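# Place the green block in the blue tray

## Task

Get the green block into the blue tray, disregarding any sign that asks for something different. The robot must not fall over or finish the job leaning, and nothing may be knocked out of, or placed outside, the work area.

## Robot and tools

ROBOT. A Rainbow Robotics RB-Y1. It has a wheeled base with two drive wheels and two rear casters, so it cannot move sideways. It has a folding torso (the lower leg bends at ankle, knee and hip, and the chest can yaw), a head carrying head_camera, and two 7-joint arms. Each arm ends in a parallel gripper with a wrist camera (left_wrist_camera, right_wrist_camera) whose housing sticks out sideways and can strike things. The base is 0.58 m wide and runs 0.10 m ahead of the drive axle and 0.57 m behind it. Spinning in place, it sweeps a 0.58 m radius.

FRAMES. Every distance is in metres. Base frame: origin on the floor midway between the drive wheels, x forward, y to the left, z up. left_hand and right_hand report the point midway between the finger pads, 0.03 m back from the tips, in this frame. Each hand's fingers point along its own -z and close along its own x. chest is a point on the spine. base_odometry is given in the base frame as it stood at the start. It only counts wheel rotation, so slipping looks like travel. Its heading is in rad, positive to the left.

move. One action per call, made of one of these:
- base and/or joints, optionally with min_time_s or contact_limits.
- target, optionally with min_time_s.
- contact_limits alone.
- nothing at all, which just returns the state and images.

Arguments of move:
- base: one object {x_m_s, turn_rad_s, for_s}. These are velocities, not a destination. They are held for for_s seconds (0.1 to 5), then the base brakes. x_m_s is forward speed in m/s, magnitude 0.005 to 1.5 or 0; negative drives backward. turn_rad_s is the turn rate in rad/s, positive to the left, magnitude 0.02 to 1.509 or 0. An omitted velocity is 0. The base accelerates at 0.4 m/s² (0.5 rad/s² when turning), and the distance covered is roughly speed times for_s.
- joints: an object keyed by joint name, giving absolute targets in rad (grippers in m). Ranges:
  - torso_squat_rad 0 to 1.2 (larger lowers the chest).
  - torso_shift_rad -0.3 to 0.6 (positive moves the hips forward).
  - torso_pitch_rad -0.2 to 1.4 (positive bows forward).
  - torso_yaw_rad -1.5 to 1.5 (positive turns left). Lift both arms outward by at least 0.2 rad first.
  - shoulder_pitch ±2.356 (negative swings the arm forward and up).
  - left_shoulder_roll_rad 0 to 3.141; right_shoulder_roll_rad -3.141 to 0. Both lift the arm outward.
  - shoulder_yaw ±2.094.
  - elbow -2.617 to 0.01 (negative bends).
  - forearm_roll ±3.141.
  - wrist_pitch -1.57 to 1.919.
  - hand_roll ±2.705.
  - left_gripper_m and right_gripper_m 0 to 0.1: the gap between the pads.
  - head_pan_rad ±0.523 (positive to the left).
  - head_tilt_rad -0.35 to 1.57 (positive looks down).
  The torso also has combined limits: squat+shift<=1.52; squat-shift+pitch<=1.57; shift+0.5pitch-0.4squat<=0.7; shift+0.3pitch-0.5squat<=0.39. A command that breaks one stops part way with off_target.
- target: moves one hand to an absolute pose. Give side ("left" or "right"), and x, y, z in the base frame for the hand point, each -3 to 3. Give quat_wxyz as four numbers w, x, y, z, written the way the hand lines print it. It is solved once into joint angles, so the hand travels on an arc. Break long moves into short steps. A target always blocks, and it is refused if an earlier move is still running.
- min_time_s: 0.1 to 8 s, the shortest duration for arm, head and torso motions.
- contact_limits: {left_gripper_m, right_gripper_m}, the gripping current in mA, 200 to 672.5. It persists until changed and begins at 672.5.
- cameras: a list drawn from head_camera, left_wrist_camera, right_wrist_camera, all. [] means no images.
- blocking: true (the default) returns after everything is at rest. false returns in about 0.5 s while motion continues.

Other tools:
- wait: seconds 0 to 10, plus optional cameras. It commands nothing new.
- stop: brakes all running motion. It takes optional cameras.
- zoom_image: camera plus region [x0, y0, x1, y1] in pixels of that camera's latest image, at most 504 by 504. head_camera images are 896x504; wrist images are 644x364.
- read_manual: returns only licence text.
- finished_scene: ends the scene for good; scene may be 1 or omitted. The block must stay in the tray without the robot's help.

RESULTS.
- The move line reads done, or the worst status among the motions.
- Hand statuses are reached (within 10 mm and 2 degrees), short (with the error), or refused (with the reason).
- Joint words:
  - off_target: the joint stopped away from its target and may still push.
  - time_out: often means something blocks it.
  - contact_stop: torso only.
  - limit_stop_at_<name>: a self-collision guard acted.
  - not_followed / "joint command not followed": the arm-collision check held the arm back.
  - torque_fault: a 10 s freeze of the whole robot.
  - limit_stop_at_motor_heat: an overheat freeze.
- A refusal or an uncommanded stop cancels the remaining move/wait/finished_scene calls in that reply.
- lidar_m: 12 distances, 30-degree sectors starting straight ahead and going counter-clockwise; "-" means nothing seen. It looks at a plane 0.23 m above the floor.
- motor_effort: wheel load in percent, with the peak in brackets. wheel_motors_off=1 means the wheels cut out for 2 s after stalling.
- Also reported: wrist force and torque, which are offset and include the hand's weight; joint and external torques; and motor temperatures.

GRASPING. To grip, command an opening at least 0.005 m narrower than the block. off_target or done are both normal then. Keep roughly 0.5 rad of outward shoulder roll so the two hands stay apart when both arms reach forward.

AVOID.
- Tipping or leaning the robot: bending or rising fast with the arms stretched ahead or loaded, and braking hard while bowed forward.
- Driving into furniture or under tables so the body catches.
- Letting the arms hit or squeeze each other, including grippers and camera cases.
- Closing a gripper on the other hand.
- Pushing hard enough to cause torque faults.
- Holding stretched poses until motors overheat.
- Dropping the block from a height, releasing it while it moves, or knocking anything out of the work area.

Each tool is called after "Emit:" by a JSON object that holds its "name" and its "arguments".

## Session

Emit:
{"name": "move", "arguments": {}}

Scene clock: 0.00 s.
Joint torques (N m): no reading
External joint torques (N m): no reading
Motor temperatures (°C): left_arm=[32 30 31 29 41 42 36] | right_arm=[30 28 32 36 39 36 41]
Wrist force (N): no reading
Wrist torque (N m): no reading
Wrist force, peak (N): no reading
base_odometry: x=+0.000 y=+0.000 heading=+0.000
lidar_m: 2.86 2.11 1.85 2.29 2.47 2.29 2.33 2.55 2.37 1.95 2.99 2.83
base_status: not commanded
joint_positions: torso_squat_rad=+0.350 torso_shift_rad=+0.000 torso_pitch_rad=+0.000 torso_yaw_rad=+0.000 left_shoulder_pitch_rad=+0.027 left_shoulder_roll_rad=+0.037 left_shoulder_yaw_rad=-0.021 left_elbow_rad=-0.157 left_forearm_roll_rad=-0.032 left_wrist_pitch_rad=+0.012 left_hand_roll_rad=-0.007 left_gripper_m=+0.100 right_shoulder_pitch_rad=-0.005 right_shoulder_roll_rad=-0.037 right_shoulder_yaw_rad=+0.014 right_elbow_rad=-0.224 right_forearm_roll_rad=-0.044 right_wrist_pitch_rad=-0.021 right_hand_roll_rad=+0.000 right_gripper_m=+0.100 head_pan_rad=+0.000 head_tilt_rad=+0.400
joint_status: not commanded
wheel_motors_off: 0
motor_effort: left_wheel=+1 right_wheel=+2
chest: x=-0.2280 y=+0.0006 z=+1.2475 quat_wxyz=(+1.000, +0.000, +0.000, +0.000) (m; base frame)
left_hand: x=-0.1742 y=+0.2475 z=+0.5643 quat_wxyz=(+0.998, +0.019, -0.059, -0.027) (m; base frame)
right_hand: x=-0.1108 y=-0.2463 z=+0.5726 quat_wxyz=(+0.992, -0.016, -0.125, -0.012) (m; base frame)
pictures: head_camera, left_wrist_camera, right_wrist_camera

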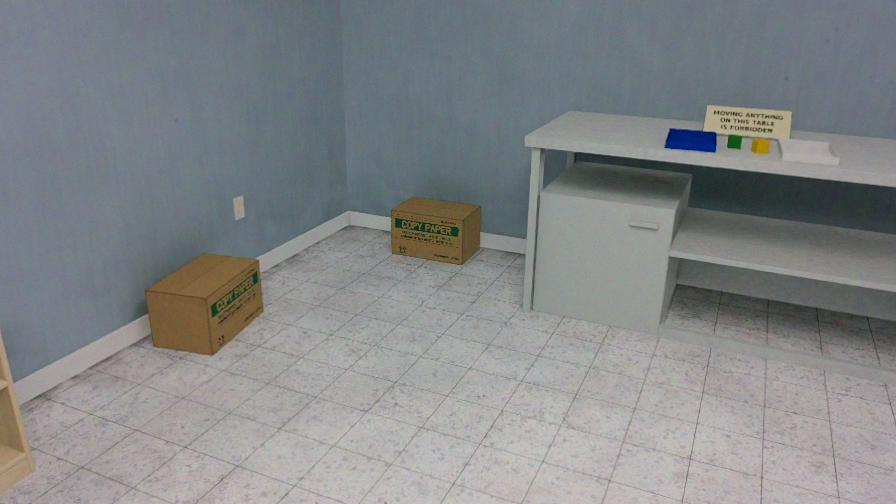

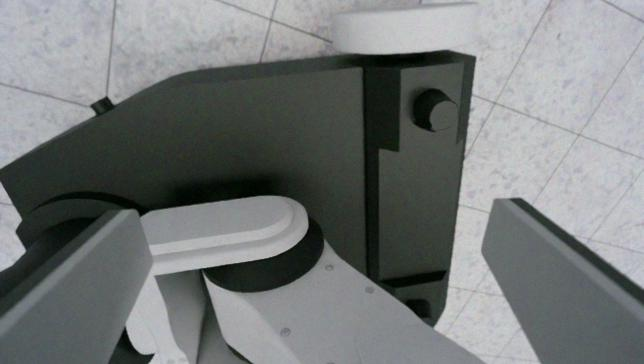

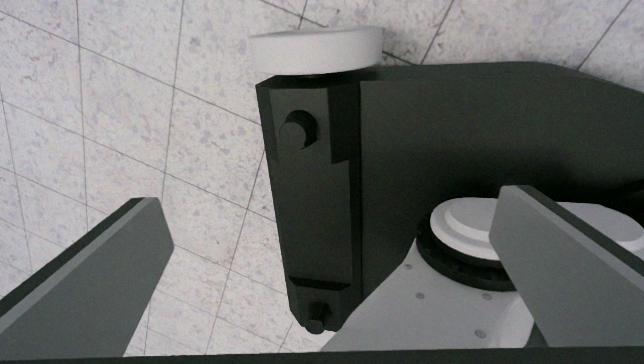

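Emit:
{"name": "zoom_image", "arguments": {"camera": "head_camera", "region": [640, 80, 880, 215]}}

Scaled by 2.100 from the camera's 896x504 image, which has a finer 1280x720 frame.

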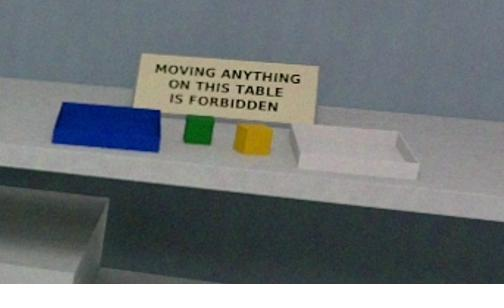

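Emit:
{"name": "move", "arguments": {"base": {"turn_rad_s":-0.42,"for_s":1.0}, "joints": {"left_shoulder_roll_rad":0.25,"right_shoulder_roll_rad":-0.25}}}

Emit:
{"name": "move", "arguments": {"base": {"x_m_s":0.6,"for_s":2.9}, "joints": {"head_tilt_rad":0.5}, "cameras": ["head_camera"]}}

Scene clock: 20.93 s.
Joint torques (N m): left_arm=[-1.1 4.83 0.13 -0.22 -0.03 -0.01 0.03] | right_arm=[-1.97 -6.88 -1.03 -1.05 -0.06 -0.45 0.2]
External joint torques (N m): left_arm=[0.07 -2.51 -0.4 -0.08 -0.05 0.3 0.03] | right_arm=[0.79 1.11 -0.3 0.12 -0.09 0.11 0.19]
Wrist force (N): left_arm=[-1.4 -1.6 -6.6] | right_arm=[-1.3 0.6 -4.4]
Wrist torque (N m): left_arm=[-0.01 -0.08 0.00] | right_arm=[0.03 -0.15 0.11]
Wrist force, peak (N): left_arm=[-1.7 -2.0 -7.2] | right_arm=[-0.8 -1.1 -5.9]
move: done
base_odometry: x=+0.000 y=+0.000 heading=-0.420
lidar_m: 2.83 2.69 2.12 1.86 2.35 2.39 2.29 2.41 2.46 1.93 1.96 2.92
base_status: done (sent for 1 of 1 s)
joint_positions: torso_squat_rad=+0.350 torso_shift_rad=+0.000 torso_pitch_rad=+0.000 torso_yaw_rad=+0.000 left_shoulder_pitch_rad=+0.027 left_shoulder_roll_rad=+0.250 left_shoulder_yaw_rad=-0.021 left_elbow_rad=-0.157 left_forearm_roll_rad=-0.032 left_wrist_pitch_rad=+0.012 left_hand_roll_rad=-0.007 left_gripper_m=+0.100 right_shoulder_pitch_rad=-0.005 right_shoulder_roll_rad=-0.250 right_shoulder_yaw_rad=+0.014 right_elbow_rad=-0.224 right_forearm_roll_rad=-0.044 right_wrist_pitch_rad=-0.021 right_hand_roll_rad=+0.000 right_gripper_m=+0.100 head_pan_rad=+0.000 head_tilt_rad=+0.400
joint_status: all done
wheel_motors_off: 0
motor_effort: left_wheel=+4(24) right_wheel=-1(30)
chest: x=-0.2280 y=+0.0006 z=+1.2475 quat_wxyz=(+1.000, +0.000, +0.000, +0.000) (m; base frame)
left_hand: x=-0.1751 y=+0.4079 z=+0.5871 quat_wxyz=(+0.990, +0.125, -0.055, -0.036) (m; base frame)
right_hand: x=-0.1106 y=-0.4057 z=+0.5955 quat_wxyz=(+0.985, -0.121, -0.126, +0.001) (m; base frame)
pictures: none

Scene clock: 25.77 s.
Joint torques (N m): left_arm=[-0.17 5.68 0.36 0.06 0.17 -0.23 -0.19] | right_arm=[-1.6 -6.85 -1.31 -0.86 0.02 -0.45 0.14]
External joint torques (N m): left_arm=[1 -1.67 -0.17 0.2 0.14 0.08 -0.19] | right_arm=[1.17 1.13 -0.58 0.3 -0.01 0.11 0.13]
Wrist force (N): left_arm=[-1.6 -1.8 -6.6] | right_arm=[-0.4 -0.3 -4.9]
Wrist torque (N m): left_arm=[0.04 -0.10 0.01] | right_arm=[0.12 -0.03 0.05]
Wrist force, peak (N): left_arm=[-1.4 -1.6 -7.5] | right_arm=[-1.4 0.0 -5.9]
move: done
base_odometry: x=+1.589 y=-0.710 heading=-0.420
lidar_m: 1.09 1.11 2.05 1.87 2.02 2.68 4.03 3.37 2.15 2.33 2.41 1.37
base_status: done (sent for 2.9 of 2.9 s)
joint_positions: torso_squat_rad=+0.350 torso_shift_rad=+0.000 torso_pitch_rad=+0.000 torso_yaw_rad=+0.000 left_shoulder_pitch_rad=+0.027 left_shoulder_roll_rad=+0.250 left_shoulder_yaw_rad=-0.021 left_elbow_rad=-0.157 left_forearm_roll_rad=-0.032 left_wrist_pitch_rad=+0.012 left_hand_roll_rad=-0.007 left_gripper_m=+0.100 right_shoulder_pitch_rad=-0.005 right_shoulder_roll_rad=-0.250 right_shoulder_yaw_rad=+0.014 right_elbow_rad=-0.224 right_forearm_roll_rad=-0.044 right_wrist_pitch_rad=-0.021 right_hand_roll_rad=+0.000 right_gripper_m=+0.100 head_pan_rad=+0.000 head_tilt_rad=+0.500
joint_status: all done
wheel_motors_off: 0
motor_effort: left_wheel=-6(42) right_wheel=+6(45)
chest: x=-0.2280 y=+0.0006 z=+1.2475 quat_wxyz=(+1.000, +0.000, +0.000, +0.000) (m; base frame)
left_hand: x=-0.1749 y=+0.4079 z=+0.5871 quat_wxyz=(+0.990, +0.125, -0.055, -0.036) (m; base frame)
right_hand: x=-0.1106 y=-0.4057 z=+0.5955 quat_wxyz=(+0.985, -0.121, -0.126, +0.001) (m; base frame)
pictures: head_camera
camera_calibration:
head_camera: T_world_to_cam=[[0.0161167, -0.999663, 0.0203352, -0.028345], [-0.439622, -0.0253513, -0.897825, 1.26746], [0.898038, 0.0055302, -0.439882, 0.760421], [0, 0, 0, 1]] pos_world=[-0.125228, -0.000409087, 1.47303]

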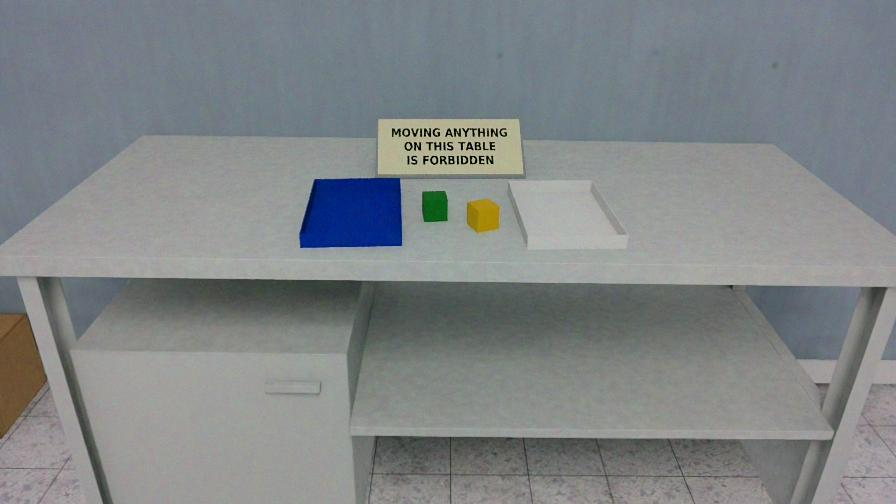

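Emit:
{"name": "move", "arguments": {"target": {"side":"left","x":0.18,"y":0.25,"z":1.08,"quat_wxyz":[1,0,0,0]}}}

Emit:
{"name": "move", "arguments": {"base": {"x_m_s":0.35,"for_s":2.45}, "joints": {"torso_pitch_rad":0.6,"head_tilt_rad":0.45}, "cameras": ["all"]}}

Scene clock: 50.00 s.
Joint torques (N m): left_arm=[-18.95 8.9 7.91 -3.7 -0.08 -0.38 -0.41] | right_arm=[-1.77 -6.87 -1.22 -1.08 -0.05 -0.46 0.2]
External joint torques (N m): left_arm=[0.23 -0.83 -1.3 -0.11 -0.1 -0.3 -0.41] | right_arm=[0.99 1.1 -0.5 0.09 -0.09 0.1 0.19]
Wrist force (N): left_arm=[-0.9 0.5 -7.0] | right_arm=[-0.1 0.9 -4.9]
Wrist torque (N m): left_arm=[-0.12 -0.12 0.01] | right_arm=[-0.04 0.01 0.06]
Wrist force, peak (N): left_arm=[-4.1 -3.5 -7.1] | right_arm=[-2.0 -0.7 -5.6]
move: done
base_odometry: x=+1.589 y=-0.710 heading=-0.420
lidar_m: 1.10 1.12 2.05 1.88 2.03 2.67 4.03 3.36 2.15 2.33 2.41 1.37
base_status: not commanded
joint_positions: torso_squat_rad=+0.350 torso_shift_rad=+0.000 torso_pitch_rad=+0.000 torso_yaw_rad=+0.000 left_shoulder_pitch_rad=-0.840 left_shoulder_roll_rad=+0.868 left_shoulder_yaw_rad=-0.504 left_elbow_rad=-1.640 left_forearm_roll_rad=+1.184 left_wrist_pitch_rad=+1.919 left_hand_roll_rad=+0.703 left_gripper_m=+0.100 right_shoulder_pitch_rad=-0.005 right_shoulder_roll_rad=-0.250 right_shoulder_yaw_rad=+0.014 right_elbow_rad=-0.224 right_forearm_roll_rad=-0.044 right_wrist_pitch_rad=-0.021 right_hand_roll_rad=+0.000 right_gripper_m=+0.100 head_pan_rad=+0.000 head_tilt_rad=+0.500
joint_status: all done
wheel_motors_off: 0
motor_effort: left_wheel=-6(9) right_wheel=+7(10)
chest: x=-0.2280 y=+0.0006 z=+1.2475 quat_wxyz=(+1.000, +0.000, +0.000, +0.000) (m; base frame)
left_hand: x=+0.1801 y=+0.2504 z=+1.0805 quat_wxyz=(+1.000, -0.001, -0.002, +0.001) (m; base frame)
left_hand_status: reached (checked arc, planned for 1.4 s): 1 mm and 0.3 deg off.
right_hand: x=-0.1106 y=-0.4057 z=+0.5955 quat_wxyz=(+0.985, -0.121, -0.126, +0.001) (m; base frame)
pictures: none

Scene clock: 62.73 s.
Joint torques (N m): left_arm=[-32.84 31.2 26.49 16 -16.11 -9.58 3.68] | right_arm=[13.63 -5.66 -1.26 4.53 -0.21 0.8 0.1]
External joint torques (N m): left_arm=[-21.58 21.49 19.67 21.42 -16.88 -10.4 3.64] | right_arm=[-1.06 0.88 -0.43 -0.61 -0.1 0.16 0.12]
External joint torques when the fault began: left_arm=[-53.9 9.53 35.31 19.2 -24.11 -25.5 2.04]
Motor temperatures (°C): left_arm=[33 31 32 31 49 44 36] | right_arm=[30 28 32 36 39 36 41]
Wrist force (N): left_arm=[-121.8 -40.4 -17.8] | right_arm=[2.8 0.2 -4.1]
Wrist torque (N m): left_arm=[3.39 -9.53 -3.58] | right_arm=[0.02 0.11 0.07]
Wrist force, peak (N): left_arm=[-200.9 -28.2 -63.0] | right_arm=[5.3 -1.1 -4.3]
move: torque_fault
TORQUE FAULT: left_wrist_pitch_rad reached its load limit. The robot stopped for 10 seconds, dropped its targets and accepts commands again. Before the stop ended, the hold on left_forearm_roll_rad was turned back by 0.9 degrees, the way its load pushed it. The stop added 9.0 s to the call.
base_odometry: x=+2.326 y=-1.039 heading=-0.417
lidar_m: 0.71 0.36 0.42 1.97 1.99 2.85 4.83 2.61 2.39 0.90 0.94 0.96
base_status: torque_fault (sent for 2.47 of 2.47 s)
joint_positions: torso_squat_rad=+0.350 torso_shift_rad=-0.002 torso_pitch_rad=+0.597 torso_yaw_rad=+0.000 left_shoulder_pitch_rad=-0.829 left_shoulder_roll_rad=+0.862 left_shoulder_yaw_rad=-0.512 left_elbow_rad=-1.647 left_forearm_roll_rad=+1.206 left_wrist_pitch_rad=+1.929 left_hand_roll_rad=+0.702 left_gripper_m=+0.100 right_shoulder_pitch_rad=-0.005 right_shoulder_roll_rad=-0.250 right_shoulder_yaw_rad=+0.014 right_elbow_rad=-0.224 right_forearm_roll_rad=-0.044 right_wrist_pitch_rad=-0.021 right_hand_roll_rad=+0.000 right_gripper_m=+0.100 head_pan_rad=+0.000 head_tilt_rad=+0.450
joint_status: all done
wheel_motors_off: 0
on_its_own: left_forearm_roll_rad is held at +1.202, not at your +1.184, since a torque_fault; left_wrist_pitch_rad is held at +1.926, not at your +1.919, since a torque_fault
motor_effort: left_wheel=+18(53) right_wheel=+25(81)
chest: x=-0.0555 y=-0.0002 z=+1.1939 quat_wxyz=(+0.956, +0.000, +0.294, +0.000) (m; base frame)
left_hand: x=+0.1771 y=+0.2452 z=+0.8269 quat_wxyz=(+0.951, -0.007, +0.308, -0.007) (m; base frame)
right_hand: x=-0.3248 y=-0.4057 z=+0.5881 quat_wxyz=(+0.978, -0.115, +0.169, +0.037) (m; base frame)
pictures: head_camera, left_wrist_camera, right_wrist_camera
camera_calibration:
head_camera: T_world_to_cam=[[0.0242658, -0.999675, 0.00777979, -0.0156475], [-0.842174, -0.0246346, -0.538643, 0.847182], [0.538659, 0.00651867, -0.842498, 1.03311], [0, 0, 0, 1]] pos_world=[0.157363, -0.00150695, 1.32684]
left_wrist_camera: T_world_to_cam=[[0.829449, -0.0228109, -0.558116, 0.32303], [0.254842, -0.873666, 0.414444, -0.14348], [-0.497061, -0.485992, -0.718848, 0.874643], [0, 0, 0, 1]] pos_world=[0.203378, 0.307084, 0.868489]
right_wrist_camera: T_world_to_cam=[[-0.945908, 0.0148638, 0.324093, -0.487687], [0.0943162, 0.968405, 0.23086, 0.314001], [-0.310422, 0.24894, -0.917424, 0.613781], [0, 0, 0, 1]] pos_world=[-0.300391, -0.449625, 0.648663]

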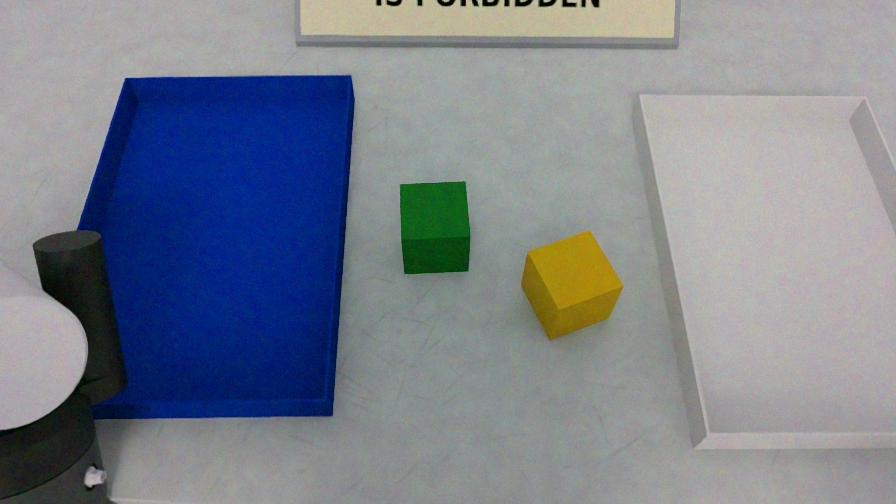

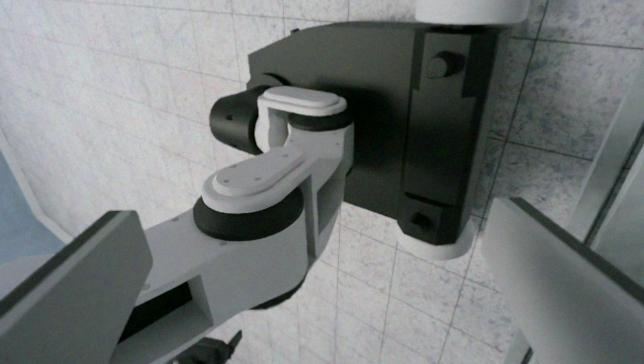

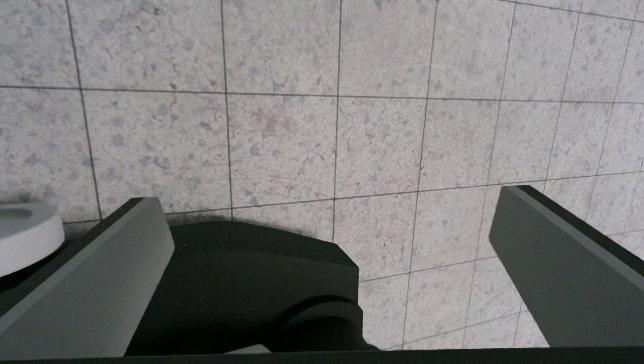

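Emit:
{"name": "move", "arguments": {"base": {"x_m_s":-0.2,"for_s":0.9}, "cameras": ["head_camera"]}}

Scene clock: 67.57 s.
Joint torques (N m): left_arm=[-11.35 9.28 7.27 -5.57 0.63 0.53 0.26] | right_arm=[13.53 -6.08 -1.27 4.39 -0.19 0.74 0.13]
External joint torques (N m): left_arm=[-0.01 -0.54 0.42 -0.17 -0.13 -0.3 0.22] | right_arm=[-1.27 0.49 -0.43 -0.8 -0.08 0.09 0.15]
Wrist force (N): left_arm=[2.5 0.4 -6.5] | right_arm=[2.9 0.8 -5.1]
Wrist torque (N m): left_arm=[-0.05 0.07 -0.05] | right_arm=[-0.02 0.09 0.10]
Wrist force, peak (N): left_arm=[-124.8 -39.7 -10.8] | right_arm=[2.8 0.2 -5.6]
move: done
base_odometry: x=+2.161 y=-0.966 heading=-0.417
lidar_m: 0.76 0.51 0.69 1.95 2.33 3.17 4.65 2.58 2.39 2.31 0.96 1.14
base_status: done (sent for 0.9 of 0.9 s)
joint_positions: torso_squat_rad=+0.350 torso_shift_rad=+0.000 torso_pitch_rad=+0.600 torso_yaw_rad=+0.000 left_shoulder_pitch_rad=-0.834 left_shoulder_roll_rad=+0.867 left_shoulder_yaw_rad=-0.507 left_elbow_rad=-1.642 left_forearm_roll_rad=+1.202 left_wrist_pitch_rad=+1.926 left_hand_roll_rad=+0.703 left_gripper_m=+0.100 right_shoulder_pitch_rad=-0.005 right_shoulder_roll_rad=-0.250 right_shoulder_yaw_rad=+0.014 right_elbow_rad=-0.224 right_forearm_roll_rad=-0.044 right_wrist_pitch_rad=-0.021 right_hand_roll_rad=+0.000 right_gripper_m=+0.100 head_pan_rad=+0.000 head_tilt_rad=+0.450
joint_status: not commanded
wheel_motors_off: 0
on_its_own: left_forearm_roll_rad is held at +1.202, not at your +1.184, since a torque_fault; left_wrist_pitch_rad is held at +1.926, not at your +1.919, since a torque_fault
motor_effort: left_wheel=+9(40) right_wheel=-9(32)
chest: x=-0.0534 y=+0.0006 z=+1.1935 quat_wxyz=(+0.955, +0.000, +0.295, +0.000) (m; base frame)
left_hand: x=+0.1828 y=+0.2485 z=+0.8261 quat_wxyz=(+0.952, -0.005, +0.305, -0.002) (m; base frame)
right_hand: x=-0.3248 y=-0.4056 z=+0.5891 quat_wxyz=(+0.978, -0.115, +0.171, +0.037) (m; base frame)
pictures: head_camera
camera_calibration:
head_camera: T_world_to_cam=[[0.0242288, -0.999666, 0.00894982, -0.0162475], [-0.843964, -0.025252, -0.535805, 0.845237], [0.535852, 0.00542859, -0.844294, 1.03365], [0, 0, 0, 1]] pos_world=[0.159857, -0.00050939, 1.32574]

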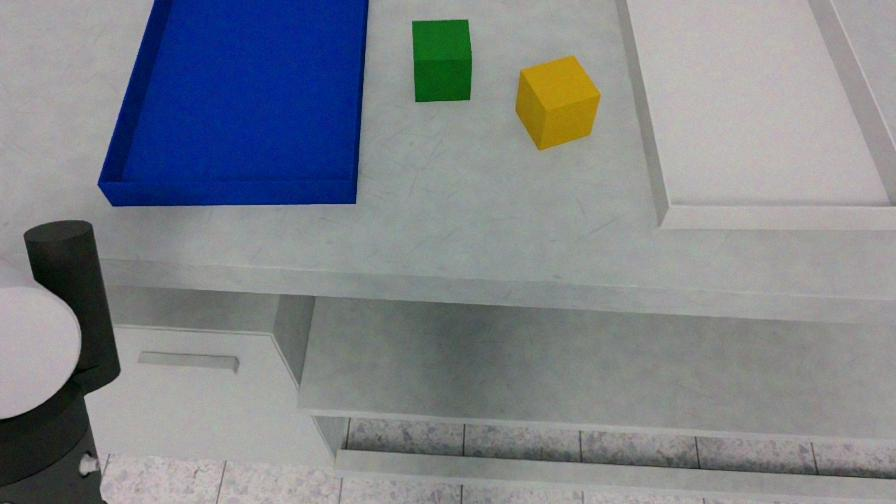

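Emit:
{"name": "move", "arguments": {"target": {"side":"left","x":0.2,"y":0.2,"z":1.08,"quat_wxyz":[1,0,0,0]}}}

Emit:
{"name": "move", "arguments": {"base": {"x_m_s":0.2,"for_s":1.0}, "cameras": ["all"]}}

Scene clock: 75.47 s.
Joint torques (N m): left_arm=[-9.62 8.28 7.16 0.88 0.24 -0.03 -0.27] | right_arm=[13.43 -5.9 -1.35 4.54 -0.13 0.62 0.11]
External joint torques (N m): left_arm=[0.59 -0.72 0.19 -0.17 0.19 0.03 -0.27] | right_arm=[-1.37 0.68 -0.51 -0.64 -0.01 -0.03 0.13]
Wrist force (N): left_arm=[-1.2 0.7 -6.8] | right_arm=[3.0 -0.3 -4.3]
Wrist torque (N m): left_arm=[-0.12 -0.16 -0.02] | right_arm=[0.08 0.14 0.11]
Wrist force, peak (N): left_arm=[3.1 0.6 -7.8] | right_arm=[2.1 -0.4 -5.9]
move: done
base_odometry: x=+2.161 y=-0.966 heading=-0.417
lidar_m: 0.77 0.51 0.68 1.95 2.33 3.17 4.65 2.59 2.39 2.31 0.97 1.15
base_status: not commanded
joint_positions: torso_squat_rad=+0.350 torso_shift_rad=+0.000 torso_pitch_rad=+0.600 torso_yaw_rad=+0.000 left_shoulder_pitch_rad=-1.257 left_shoulder_roll_rad=+1.328 left_shoulder_yaw_rad=-0.265 left_elbow_rad=-2.554 left_forearm_roll_rad=+1.747 left_wrist_pitch_rad=+1.919 left_hand_roll_rad=+1.525 left_gripper_m=+0.100 right_shoulder_pitch_rad=-0.005 right_shoulder_roll_rad=-0.250 right_shoulder_yaw_rad=+0.014 right_elbow_rad=-0.224 right_forearm_roll_rad=-0.044 right_wrist_pitch_rad=-0.021 right_hand_roll_rad=+0.000 right_gripper_m=+0.100 head_pan_rad=+0.000 head_tilt_rad=+0.450
joint_status: all done
wheel_motors_off: 0
motor_effort: left_wheel=+9(12) right_wheel=-9(11)
chest: x=-0.0534 y=+0.0006 z=+1.1935 quat_wxyz=(+0.955, +0.000, +0.295, +0.000) (m; base frame)
left_hand: x=+0.2003 y=+0.2004 z=+1.0792 quat_wxyz=(+1.000, -0.005, -0.002, +0.001) (m; base frame)
left_hand_status: reached (checked arc, planned for 1.1 s): 1 mm and 0.7 deg off.
right_hand: x=-0.3248 y=-0.4056 z=+0.5891 quat_wxyz=(+0.978, -0.115, +0.171, +0.037) (m; base frame)
pictures: none

Scene clock: 77.63 s.
Joint torques (N m): left_arm=[-9.86 8.63 6.69 0.6 -0.01 -0.17 -0.41] | right_arm=[13.53 -5.67 -1.44 4.64 -0.23 0.7 0.16]
External joint torques (N m): left_arm=[0.36 -0.38 -0.28 -0.45 -0.06 -0.11 -0.41] | right_arm=[-1.28 0.9 -0.6 -0.55 -0.12 0.05 0.18]
Wrist force (N): left_arm=[-1.1 0.7 -6.7] | right_arm=[2.5 0.2 -4.8]
Wrist torque (N m): left_arm=[-0.16 -0.17 -0.04] | right_arm=[0.04 0.07 0.08]
Wrist force, peak (N): left_arm=[-0.6 0.5 -7.4] | right_arm=[2.5 0.4 -5.8]
move: done
base_odometry: x=+2.344 y=-1.047 heading=-0.416
lidar_m: 0.75 0.34 0.39 1.98 2.00 2.85 4.85 2.62 2.40 0.89 0.93 0.94
base_status: done (sent for 1 of 1 s)
joint_positions: torso_squat_rad=+0.350 torso_shift_rad=+0.000 torso_pitch_rad=+0.600 torso_yaw_rad=+0.000 left_shoulder_pitch_rad=-1.257 left_shoulder_roll_rad=+1.328 left_shoulder_yaw_rad=-0.265 left_elbow_rad=-2.554 left_forearm_roll_rad=+1.747 left_wrist_pitch_rad=+1.919 left_hand_roll_rad=+1.525 left_gripper_m=+0.100 right_shoulder_pitch_rad=-0.005 right_shoulder_roll_rad=-0.250 right_shoulder_yaw_rad=+0.014 right_elbow_rad=-0.224 right_forearm_roll_rad=-0.044 right_wrist_pitch_rad=-0.021 right_hand_roll_rad=+0.000 right_gripper_m=+0.100 head_pan_rad=+0.000 head_tilt_rad=+0.450
joint_status: not commanded
wheel_motors_off: 0
motor_effort: left_wheel=+7(29) right_wheel=-3(33)
chest: x=-0.0533 y=+0.0006 z=+1.1935 quat_wxyz=(+0.955, +0.000, +0.296, +0.000) (m; base frame)
left_hand: x=+0.2004 y=+0.2004 z=+1.0792 quat_wxyz=(+1.000, -0.005, -0.002, +0.001) (m; base frame)
right_hand: x=-0.3248 y=-0.4056 z=+0.5891 quat_wxyz=(+0.978, -0.115, +0.171, +0.037) (m; base frame)
pictures: head_camera, left_wrist_camera, right_wrist_camera
camera_calibration:
head_camera: T_world_to_cam=[[0.0241781, -0.999667, 0.00903353, -0.0163521], [-0.844011, -0.0252545, -0.535731, 0.845176], [0.535781, 0.00532855, -0.84434, 1.03359], [0, 0, 0, 1]] pos_world=[0.159956, -0.000509641, 1.32564]
left_wrist_camera: T_world_to_cam=[[0.99925, -0.0033601, 0.0385885, -0.238389], [-0.0217341, -0.873262, 0.486766, -0.315833], [0.0320623, -0.487239, -0.87268, 1.10605], [0, 0, 0, 1]] pos_world=[0.195884, 0.262306, 1.12817]
right_wrist_camera: T_world_to_cam=[[-0.94478, 0.0153982, 0.327344, -0.489322], [0.0952429, 0.968679, 0.229324, 0.314981], [-0.31356, 0.247838, -0.916655, 0.612678], [0, 0, 0, 1]] pos_world=[-0.30019, -0.449425, 0.649558]

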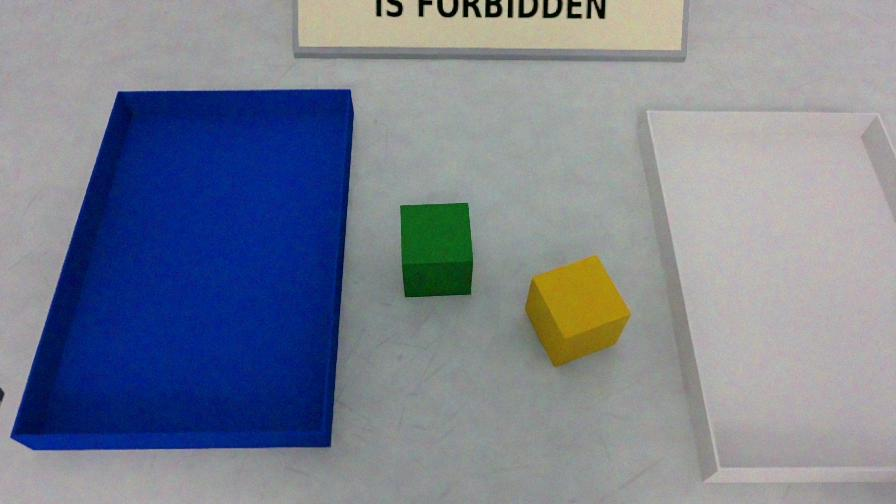

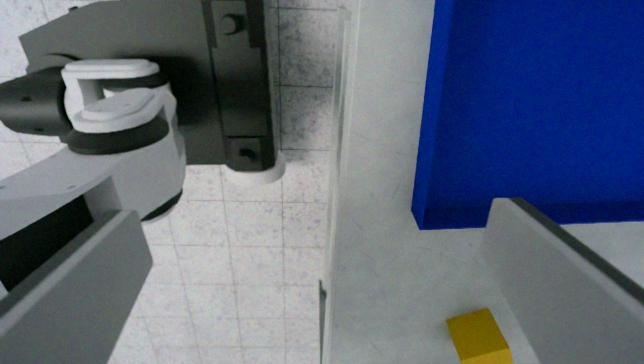

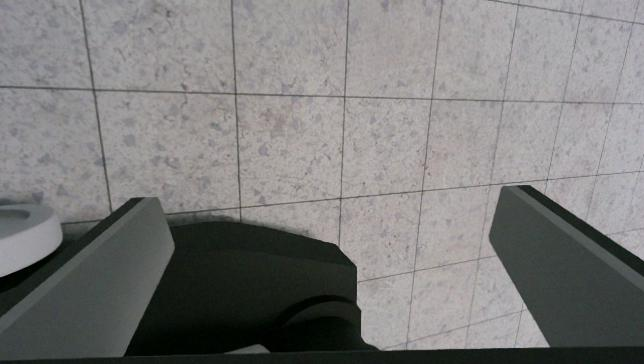

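Emit:
{"name": "move", "arguments": {"target": {"side":"left","x":0.435,"y":0.012,"z":1.02,"quat_wxyz":[1,0,0,0]}, "cameras": ["head_camera","left_wrist_camera"]}}

Scene clock: 88.20 s.
Joint torques (N m): left_arm=[-24.65 6.02 7.28 -3.9 0.38 0.13 -0.01] | right_arm=[13.38 -5.91 -1.42 4.42 -0.18 0.66 0.11]
External joint torques (N m): left_arm=[-0.46 -0.15 -0.67 -0.33 0.35 0.19 -0.01] | right_arm=[-1.42 0.66 -0.58 -0.77 -0.06 0.01 0.13]
Wrist force (N): left_arm=[-0.9 0.5 -6.8] | right_arm=[2.8 0.4 -4.9]
Wrist torque (N m): left_arm=[-0.14 -0.14 0.07] | right_arm=[-0.02 0.12 0.07]
Wrist force, peak (N): left_arm=[0.3 1.7 -7.5] | right_arm=[3.2 0.9 -5.7]
move: done
base_odometry: x=+2.344 y=-1.047 heading=-0.416
lidar_m: 0.74 0.33 0.39 1.97 1.99 2.86 4.85 2.63 2.39 0.90 0.92 0.95
base_status: not commanded
joint_positions: torso_squat_rad=+0.350 torso_shift_rad=+0.000 torso_pitch_rad=+0.600 torso_yaw_rad=+0.000 left_shoulder_pitch_rad=-1.914 left_shoulder_roll_rad=+0.505 left_shoulder_yaw_rad=-0.856 left_elbow_rad=-1.068 left_forearm_roll_rad=+1.182 left_wrist_pitch_rad=+1.780 left_hand_roll_rad=+0.949 left_gripper_m=+0.100 right_shoulder_pitch_rad=-0.005 right_shoulder_roll_rad=-0.250 right_shoulder_yaw_rad=+0.014 right_elbow_rad=-0.224 right_forearm_roll_rad=-0.044 right_wrist_pitch_rad=-0.021 right_hand_roll_rad=+0.000 right_gripper_m=+0.100 head_pan_rad=+0.000 head_tilt_rad=+0.450
joint_status: all done
wheel_motors_off: 0
motor_effort: left_wheel=+6(9) right_wheel=-3(6)
chest: x=-0.0533 y=+0.0005 z=+1.1935 quat_wxyz=(+0.955, +0.000, +0.295, +0.000) (m; base frame)
left_hand: x=+0.4350 y=+0.0118 z=+1.0203 quat_wxyz=(+1.000, +0.000, -0.001, +0.000) (m; base frame)
left_hand_status: reached (checked arc, planned for 1.4 s): 0 mm and 0.1 deg off.
right_hand: x=-0.3248 y=-0.4056 z=+0.5891 quat_wxyz=(+0.978, -0.115, +0.171, +0.037) (m; base frame)
pictures: head_camera, left_wrist_camera
camera_calibration:
head_camera: T_world_to_cam=[[0.0240928, -0.999669, 0.00898136, -0.0163693], [-0.844013, -0.0251546, -0.535732, 0.845176], [0.535781, 0.00532693, -0.84434, 1.03359], [0, 0, 0, 1]] pos_world=[0.159956, -0.000609693, 1.32564]
left_wrist_camera: T_world_to_cam=[[0.999343, -0.00636531, 0.0356694, -0.468191], [-0.0226625, -0.877925, 0.478262, -0.437624], [0.0282708, -0.478756, -0.877492, 0.961692], [0, 0, 0, 1]] pos_world=[0.430778, 0.0732351, 1.06988]

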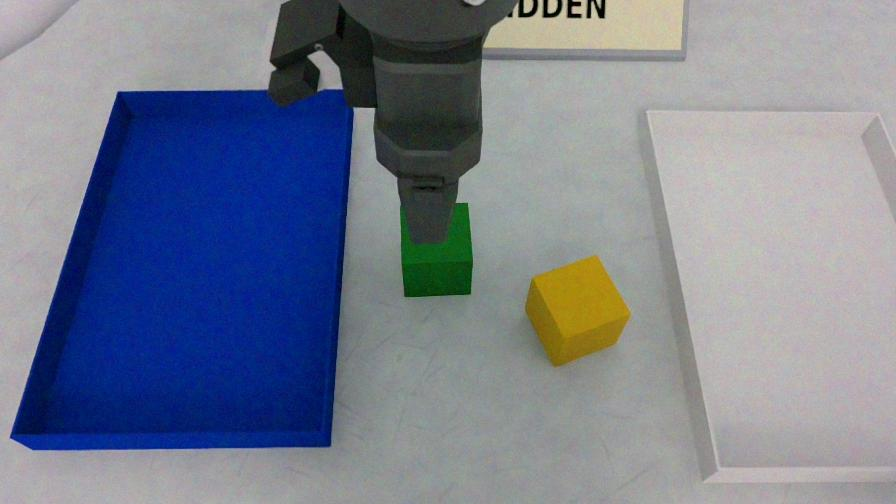

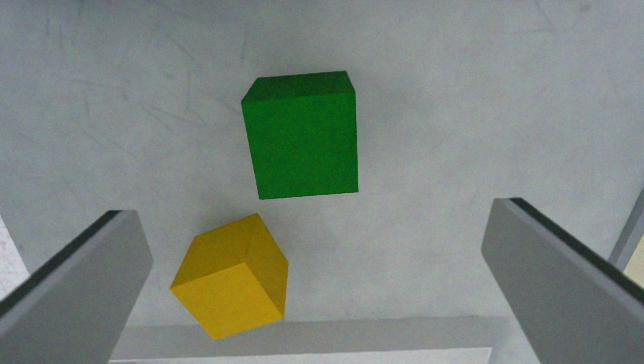

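Emit:
{"name": "move", "arguments": {"target": {"side":"left","x":0.432,"y":0.011,"z":0.909,"quat_wxyz":[1,0,0,0]}, "min_time_s": 1.5}}

Emit:
{"name": "move", "arguments": {"joints": {"left_gripper_m":0.03}, "cameras": ["head_camera","left_wrist_camera"]}}

Scene clock: 103.47 s.
Joint torques (N m): left_arm=[-23.83 2.6 5.79 -4.12 0 -0.11 -0.29] | right_arm=[13.42 -5.75 -1.53 4.56 -0.22 0.74 0.18]
External joint torques (N m): left_arm=[-0.19 -2.51 -1.42 0.06 -0.03 -0.04 -0.29] | right_arm=[-1.39 0.82 -0.69 -0.63 -0.11 0.09 0.2]
Motor temperatures (°C): left_arm=[33 30 32 30 44 42 36] | right_arm=[30 28 32 36 39 36 41]
Wrist force (N): left_arm=[-1.0 0.3 -7.4] | right_arm=[2.1 0.4 -4.8]
Wrist torque (N m): left_arm=[-0.13 -0.18 0.07] | right_arm=[0.03 0.02 0.13]
Wrist force, peak (N): left_arm=[-1.4 0.5 -7.6] | right_arm=[3.2 0.4 -5.3]
move: done
base_odometry: x=+2.344 y=-1.047 heading=-0.416
lidar_m: 0.74 0.32 0.38 1.97 1.99 2.86 4.85 2.63 2.40 0.90 0.92 0.94
base_status: not commanded
joint_positions: torso_squat_rad=+0.350 torso_shift_rad=+0.000 torso_pitch_rad=+0.600 torso_yaw_rad=+0.000 left_shoulder_pitch_rad=-1.750 left_shoulder_roll_rad=+0.426 left_shoulder_yaw_rad=-0.939 left_elbow_rad=-0.960 left_forearm_roll_rad=+1.078 left_wrist_pitch_rad=+1.553 left_hand_roll_rad=+0.894 left_gripper_m=+0.100 right_shoulder_pitch_rad=-0.005 right_shoulder_roll_rad=-0.250 right_shoulder_yaw_rad=+0.014 right_elbow_rad=-0.224 right_forearm_roll_rad=-0.044 right_wrist_pitch_rad=-0.021 right_hand_roll_rad=+0.000 right_gripper_m=+0.100 head_pan_rad=+0.000 head_tilt_rad=+0.450
joint_status: all done
wheel_motors_off: 0
motor_effort: left_wheel=+6(6) right_wheel=-4(5)
chest: x=-0.0533 y=+0.0005 z=+1.1935 quat_wxyz=(+0.955, +0.000, +0.295, +0.000) (m; base frame)
left_hand: x=+0.4317 y=+0.0115 z=+0.9096 quat_wxyz=(+1.000, -0.001, -0.002, +0.000) (m; base frame)
left_hand_status: reached (checked arc, planned for 1.5 s): 1 mm and 0.2 deg off.
right_hand: x=-0.3248 y=-0.4056 z=+0.5891 quat_wxyz=(+0.978, -0.115, +0.171, +0.037) (m; base frame)
pictures: none

Scene clock: 104.80 s.
Joint torques (N m): left_arm=[-24.19 2.42 6.01 -4.1 -0.09 -0.17 -0.46] | right_arm=[13.46 -5.8 -1.2 4.62 -0.19 0.68 0.18]
External joint torques (N m): left_arm=[-0.54 -2.69 -1.2 0.09 -0.12 -0.1 -0.46] | right_arm=[-1.35 0.76 -0.36 -0.57 -0.08 0.03 0.19]
Wrist force (N): left_arm=[-0.9 0.7 -6.8] | right_arm=[2.1 0.2 -4.0]
Wrist torque (N m): left_arm=[-0.16 -0.19 0.09] | right_arm=[0.08 0.03 0.12]
Wrist force, peak (N): left_arm=[-1.0 0.8 -7.7] | right_arm=[2.4 0.0 -5.4]
move: off_target
base_odometry: x=+2.344 y=-1.047 heading=-0.416
lidar_m: 0.74 0.33 0.39 1.97 1.99 2.85 4.84 2.61 2.40 0.91 0.92 0.93
base_status: not commanded
joint_positions: torso_squat_rad=+0.350 torso_shift_rad=+0.000 torso_pitch_rad=+0.600 torso_yaw_rad=+0.000 left_shoulder_pitch_rad=-1.750 left_shoulder_roll_rad=+0.426 left_shoulder_yaw_rad=-0.939 left_elbow_rad=-0.960 left_forearm_roll_rad=+1.078 left_wrist_pitch_rad=+1.553 left_hand_roll_rad=+0.894 left_gripper_m=+0.050 right_shoulder_pitch_rad=-0.005 right_shoulder_roll_rad=-0.250 right_shoulder_yaw_rad=+0.014 right_elbow_rad=-0.224 right_forearm_roll_rad=-0.044 right_wrist_pitch_rad=-0.021 right_hand_roll_rad=+0.000 right_gripper_m=+0.100 head_pan_rad=+0.000 head_tilt_rad=+0.450
joint_status: left_gripper_m off_target (ended at +0.050, target +0.030)
wheel_motors_off: 0
motor_effort: left_wheel=+6(6) right_wheel=-4(5)
chest: x=-0.0533 y=+0.0005 z=+1.1935 quat_wxyz=(+0.955, +0.000, +0.295, +0.000) (m; base frame)
left_hand: x=+0.4317 y=+0.0115 z=+0.9096 quat_wxyz=(+1.000, -0.001, -0.002, +0.000) (m; base frame)
right_hand: x=-0.3248 y=-0.4056 z=+0.5891 quat_wxyz=(+0.978, -0.115, +0.171, +0.037) (m; base frame)
pictures: head_camera, left_wrist_camera
camera_calibration:
head_camera: T_world_to_cam=[[0.0240928, -0.999669, 0.00898136, -0.0163693], [-0.844013, -0.0251546, -0.535732, 0.845176], [0.535781, 0.00532693, -0.84434, 1.03359], [0, 0, 0, 1]] pos_world=[0.159956, -0.000609693, 1.32564]
left_wrist_camera: T_world_to_cam=[[0.999241, -0.00555546, 0.038548, -0.463624], [-0.0233435, -0.877713, 0.478617, -0.385036], [0.0311751, -0.479154, -0.877177, 0.862892], [0, 0, 0, 1]] pos_world=[0.427384, 0.0729312, 0.959066]

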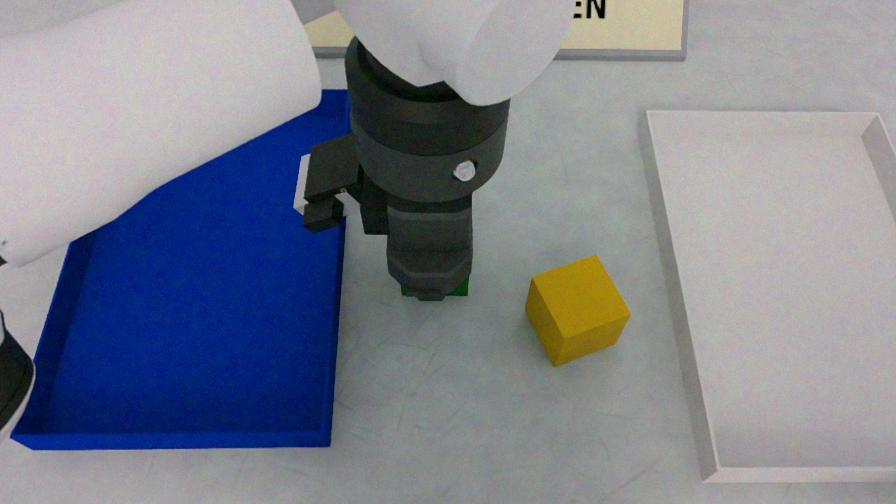

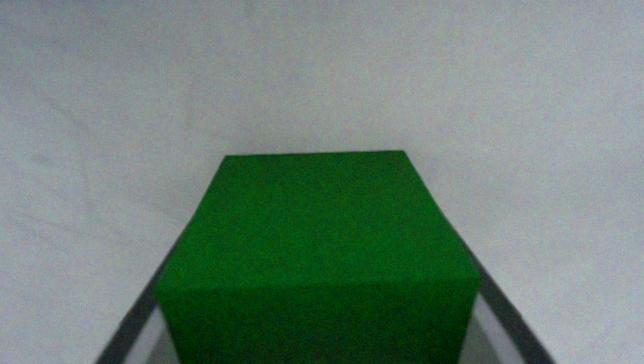

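Emit:
{"name": "move", "arguments": {"target": {"side":"left","x":0.432,"y":0.03,"z":1.0,"quat_wxyz":[1,0,0,0]}, "min_time_s": 1.2}}

Emit:
{"name": "move", "arguments": {"target": {"side":"left","x":0.43,"y":0.185,"z":1.0,"quat_wxyz":[1,0,0,0]}, "min_time_s": 1.2}}

Emit:
{"name": "move", "arguments": {"target": {"side":"left","x":0.43,"y":0.185,"z":0.921,"quat_wxyz":[1,0,0,0]}, "min_time_s": 1.5, "cameras": ["head_camera","left_wrist_camera"]}}

Scene clock: 110.10 s.
Joint torques (N m): left_arm=[-26.24 6.15 8.84 -4.59 0.21 -0.09 0.45] | right_arm=[13.29 -5.78 -1.37 4.53 -0.2 0.76 0.1]
External joint torques (N m): left_arm=[-2.49 0 0.51 -0.96 0.18 -0.04 0.45] | right_arm=[-1.52 0.79 -0.53 -0.66 -0.08 0.11 0.12]
Wrist force (N): left_arm=[-0.9 0.0 -8.1] | right_arm=[2.3 -0.1 -4.3]
Wrist torque (N m): left_arm=[-0.06 -0.07 -0.04] | right_arm=[0.08 0.08 0.08]
Wrist force, peak (N): left_arm=[-1.0 0.6 -8.7] | right_arm=[3.9 -0.1 -5.2]
move: done
base_odometry: x=+2.344 y=-1.047 heading=-0.416
lidar_m: 0.74 0.33 0.38 1.97 1.99 2.86 4.85 2.62 2.40 0.91 0.92 0.94
base_status: not commanded
joint_positions: torso_squat_rad=+0.350 torso_shift_rad=+0.000 torso_pitch_rad=+0.600 torso_yaw_rad=+0.000 left_shoulder_pitch_rad=-1.843 left_shoulder_roll_rad=+0.556 left_shoulder_yaw_rad=-0.860 left_elbow_rad=-1.147 left_forearm_roll_rad=+1.174 left_wrist_pitch_rad=+1.758 left_hand_roll_rad=+0.954 left_gripper_m=+0.050 right_shoulder_pitch_rad=-0.005 right_shoulder_roll_rad=-0.250 right_shoulder_yaw_rad=+0.014 right_elbow_rad=-0.224 right_forearm_roll_rad=-0.044 right_wrist_pitch_rad=-0.021 right_hand_roll_rad=+0.000 right_gripper_m=+0.100 head_pan_rad=+0.000 head_tilt_rad=+0.450
joint_status: all done
wheel_motors_off: 0
motor_effort: left_wheel=+6(6) right_wheel=-4(5)
chest: x=-0.0533 y=+0.0005 z=+1.1935 quat_wxyz=(+0.955, +0.000, +0.295, +0.000) (m; base frame)
left_hand: x=+0.4320 y=+0.0299 z=+0.9999 quat_wxyz=(+1.000, +0.000, +0.000, +0.000) (m; base frame)
left_hand_status: reached (checked arc, planned for 1.2 s): 0 mm and 0.0 deg off.
right_hand: x=-0.3248 y=-0.4056 z=+0.5891 quat_wxyz=(+0.978, -0.115, +0.171, +0.037) (m; base frame)
pictures: none

Scene clock: 111.63 s.
Joint torques (N m): left_arm=[-21.29 8.37 10.29 -3.74 0.34 0.03 -0.42] | right_arm=[13.78 -5.98 -1.54 4.51 -0.26 0.78 0.17]
External joint torques (N m): left_arm=[-0.5 -0.96 0.64 -0.94 0.32 0.08 -0.42] | right_arm=[-1.03 0.6 -0.7 -0.67 -0.14 0.13 0.19]
Wrist force (N): left_arm=[-0.8 0.6 -7.7] | right_arm=[2.0 -0.5 -4.6]
Wrist torque (N m): left_arm=[-0.14 -0.12 0.11] | right_arm=[0.12 -0.04 0.11]
Wrist force, peak (N): left_arm=[-0.7 -0.1 -8.6] | right_arm=[2.9 -0.8 -5.1]
move: done
base_odometry: x=+2.344 y=-1.047 heading=-0.416
lidar_m: 0.74 0.33 0.38 1.97 2.00 2.85 4.84 2.62 2.41 0.89 0.92 0.94
base_status: not commanded
joint_positions: torso_squat_rad=+0.350 torso_shift_rad=+0.000 torso_pitch_rad=+0.600 torso_yaw_rad=+0.000 left_shoulder_pitch_rad=-1.620 left_shoulder_roll_rad=+0.971 left_shoulder_yaw_rad=-0.756 left_elbow_rad=-1.442 left_forearm_roll_rad=+1.269 left_wrist_pitch_rad=+1.760 left_hand_roll_rad=+0.797 left_gripper_m=+0.050 right_shoulder_pitch_rad=-0.005 right_shoulder_roll_rad=-0.250 right_shoulder_yaw_rad=+0.014 right_elbow_rad=-0.224 right_forearm_roll_rad=-0.044 right_wrist_pitch_rad=-0.021 right_hand_roll_rad=+0.000 right_gripper_m=+0.100 head_pan_rad=+0.000 head_tilt_rad=+0.450
joint_status: all done
wheel_motors_off: 0
motor_effort: left_wheel=+6(6) right_wheel=-4(5)
chest: x=-0.0533 y=+0.0006 z=+1.1935 quat_wxyz=(+0.955, +0.000, +0.295, +0.000) (m; base frame)
left_hand: x=+0.4297 y=+0.1848 z=+1.0006 quat_wxyz=(+1.000, +0.004, +0.001, +0.000) (m; base frame)
left_hand_status: reached (checked arc, planned for 1.2 s): 1 mm and 0.4 deg off.
right_hand: x=-0.3248 y=-0.4056 z=+0.5891 quat_wxyz=(+0.978, -0.115, +0.171, +0.037) (m; base frame)
pictures: none

Scene clock: 113.47 s.
Joint torques (N m): left_arm=[-19.93 6.87 8.24 -3.6 -0.34 -0.3 -0.41] | right_arm=[13.72 -5.83 -1.48 4.51 -0.21 0.63 0.11]
External joint torques (N m): left_arm=[0.62 -2.6 -1.07 -0.15 -0.36 -0.23 -0.41] | right_arm=[-1.09 0.74 -0.64 -0.68 -0.09 -0.02 0.13]
Wrist force (N): left_arm=[-1.4 0.1 -7.5] | right_arm=[2.8 0.5 -4.5]
Wrist torque (N m): left_arm=[-0.10 -0.13 0.03] | right_arm=[-0.01 0.10 0.12]
Wrist force, peak (N): left_arm=[-1.3 -0.4 -8.2] | right_arm=[3.2 0.0 -5.5]
move: done
base_odometry: x=+2.344 y=-1.047 heading=-0.416
lidar_m: 0.73 0.34 0.39 1.97 2.00 2.85 4.84 2.62 2.40 0.90 0.92 0.93
base_status: not commanded
joint_positions: torso_squat_rad=+0.350 torso_shift_rad=+0.000 torso_pitch_rad=+0.600 torso_yaw_rad=+0.000 left_shoulder_pitch_rad=-1.504 left_shoulder_roll_rad=+0.907 left_shoulder_yaw_rad=-0.813 left_elbow_rad=-1.362 left_forearm_roll_rad=+1.176 left_wrist_pitch_rad=+1.587 left_hand_roll_rad=+0.748 left_gripper_m=+0.050 right_shoulder_pitch_rad=-0.005 right_shoulder_roll_rad=-0.250 right_shoulder_yaw_rad=+0.014 right_elbow_rad=-0.224 right_forearm_roll_rad=-0.044 right_wrist_pitch_rad=-0.021 right_hand_roll_rad=+0.000 right_gripper_m=+0.100 head_pan_rad=+0.000 head_tilt_rad=+0.450
joint_status: all done
wheel_motors_off: 0
motor_effort: left_wheel=+6(6) right_wheel=-3(5)
chest: x=-0.0533 y=+0.0006 z=+1.1935 quat_wxyz=(+0.955, +0.000, +0.295, +0.000) (m; base frame)
left_hand: x=+0.4302 y=+0.1851 z=+0.9213 quat_wxyz=(+1.000, +0.000, +0.000, +0.000) (m; base frame)
left_hand_status: reached (checked arc, planned for 1.5 s): 0 mm and 0.1 deg off.
right_hand: x=-0.3248 y=-0.4056 z=+0.5891 quat_wxyz=(+0.978, -0.115, +0.171, +0.037) (m; base frame)
pictures: head_camera, left_wrist_camera
camera_calibration:
head_camera: T_world_to_cam=[[0.0240928, -0.999669, 0.00898136, -0.0162693], [-0.844013, -0.0251546, -0.535732, 0.845179], [0.535781, 0.00532693, -0.84434, 1.03359], [0, 0, 0, 1]] pos_world=[0.159956, -0.000509693, 1.32564]
left_wrist_camera: T_world_to_cam=[[0.999356, -0.00572254, 0.0354123, -0.458677], [-0.0219586, -0.878211, 0.477769, -0.238041], [0.0283654, -0.478239, -0.877772, 0.958116], [0, 0, 0, 1]] pos_world=[0.425978, 0.246534, 0.970978]

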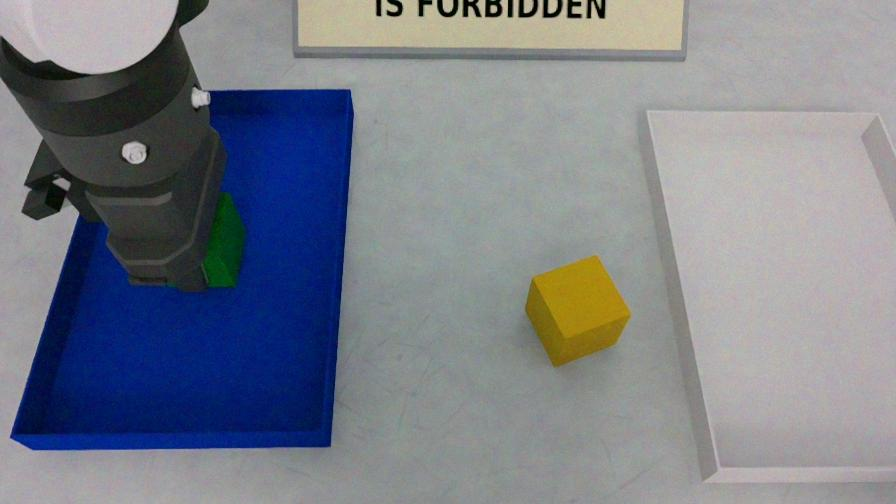

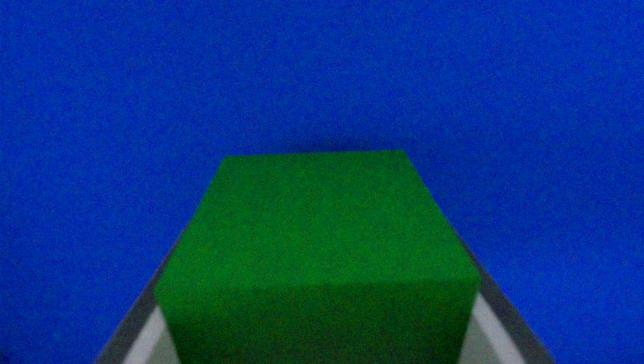

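Emit:
{"name": "move", "arguments": {"target": {"side":"left","x":0.43,"y":0.185,"z":0.913,"quat_wxyz":[1,0,0,0]}, "min_time_s": 0.6, "cameras": ["left_wrist_camera"]}}

Scene clock: 116.47 s.
Joint torques (N m): left_arm=[-20.46 6.56 8.27 -3.5 -0.05 -0.35 -0.43] | right_arm=[13.52 -5.88 -1.22 4.51 -0.16 0.66 0.19]
External joint torques (N m): left_arm=[0.07 -2.89 -0.97 0.01 -0.08 -0.28 -0.43] | right_arm=[-1.29 0.69 -0.38 -0.67 -0.05 0.01 0.21]
Wrist force (N): left_arm=[-1.2 0.1 -7.7] | right_arm=[2.5 0.3 -5.1]
Wrist torque (N m): left_arm=[-0.09 -0.15 0.02] | right_arm=[0.04 0.09 0.09]
Wrist force, peak (N): left_arm=[-0.7 0.3 -8.3] | right_arm=[3.0 0.5 -5.3]
move: done
base_odometry: x=+2.344 y=-1.047 heading=-0.416
lidar_m: 0.74 0.33 0.38 1.98 2.00 2.85 4.84 2.63 2.40 0.89 0.92 0.93
base_status: not commanded
joint_positions: torso_squat_rad=+0.350 torso_shift_rad=+0.000 torso_pitch_rad=+0.600 torso_yaw_rad=+0.000 left_shoulder_pitch_rad=-1.495 left_shoulder_roll_rad=+0.899 left_shoulder_yaw_rad=-0.819 left_elbow_rad=-1.350 left_forearm_roll_rad=+1.166 left_wrist_pitch_rad=+1.570 left_hand_roll_rad=+0.742 left_gripper_m=+0.050 right_shoulder_pitch_rad=-0.005 right_shoulder_roll_rad=-0.250 right_shoulder_yaw_rad=+0.014 right_elbow_rad=-0.224 right_forearm_roll_rad=-0.044 right_wrist_pitch_rad=-0.021 right_hand_roll_rad=+0.000 right_gripper_m=+0.100 head_pan_rad=+0.000 head_tilt_rad=+0.450
joint_status: all done
wheel_motors_off: 0
motor_effort: left_wheel=+6(6) right_wheel=-3(5)
chest: x=-0.0533 y=+0.0006 z=+1.1935 quat_wxyz=(+0.955, +0.000, +0.295, +0.000) (m; base frame)
left_hand: x=+0.4300 y=+0.1852 z=+0.9135 quat_wxyz=(+1.000, +0.000, +0.000, +0.000) (m; base frame)
left_hand_status: reached (checked arc, planned for 0.6 s): 1 mm and 0.0 deg off.
right_hand: x=-0.3248 y=-0.4056 z=+0.5891 quat_wxyz=(+0.978, -0.115, +0.171, +0.037) (m; base frame)
pictures: left_wrist_camera
camera_calibration:
left_wrist_camera: T_world_to_cam=[[0.999357, -0.00586126, 0.0353749, -0.458127], [-0.0220626, -0.878209, 0.477768, -0.234225], [0.0282662, -0.478241, -0.877774, 0.951232], [0, 0, 0, 1]] pos_world=[0.425777, 0.246534, 0.963078]

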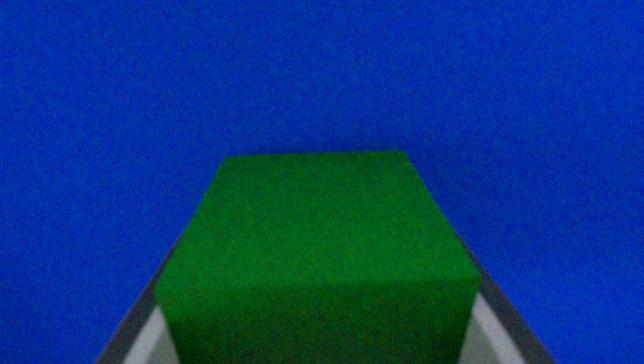

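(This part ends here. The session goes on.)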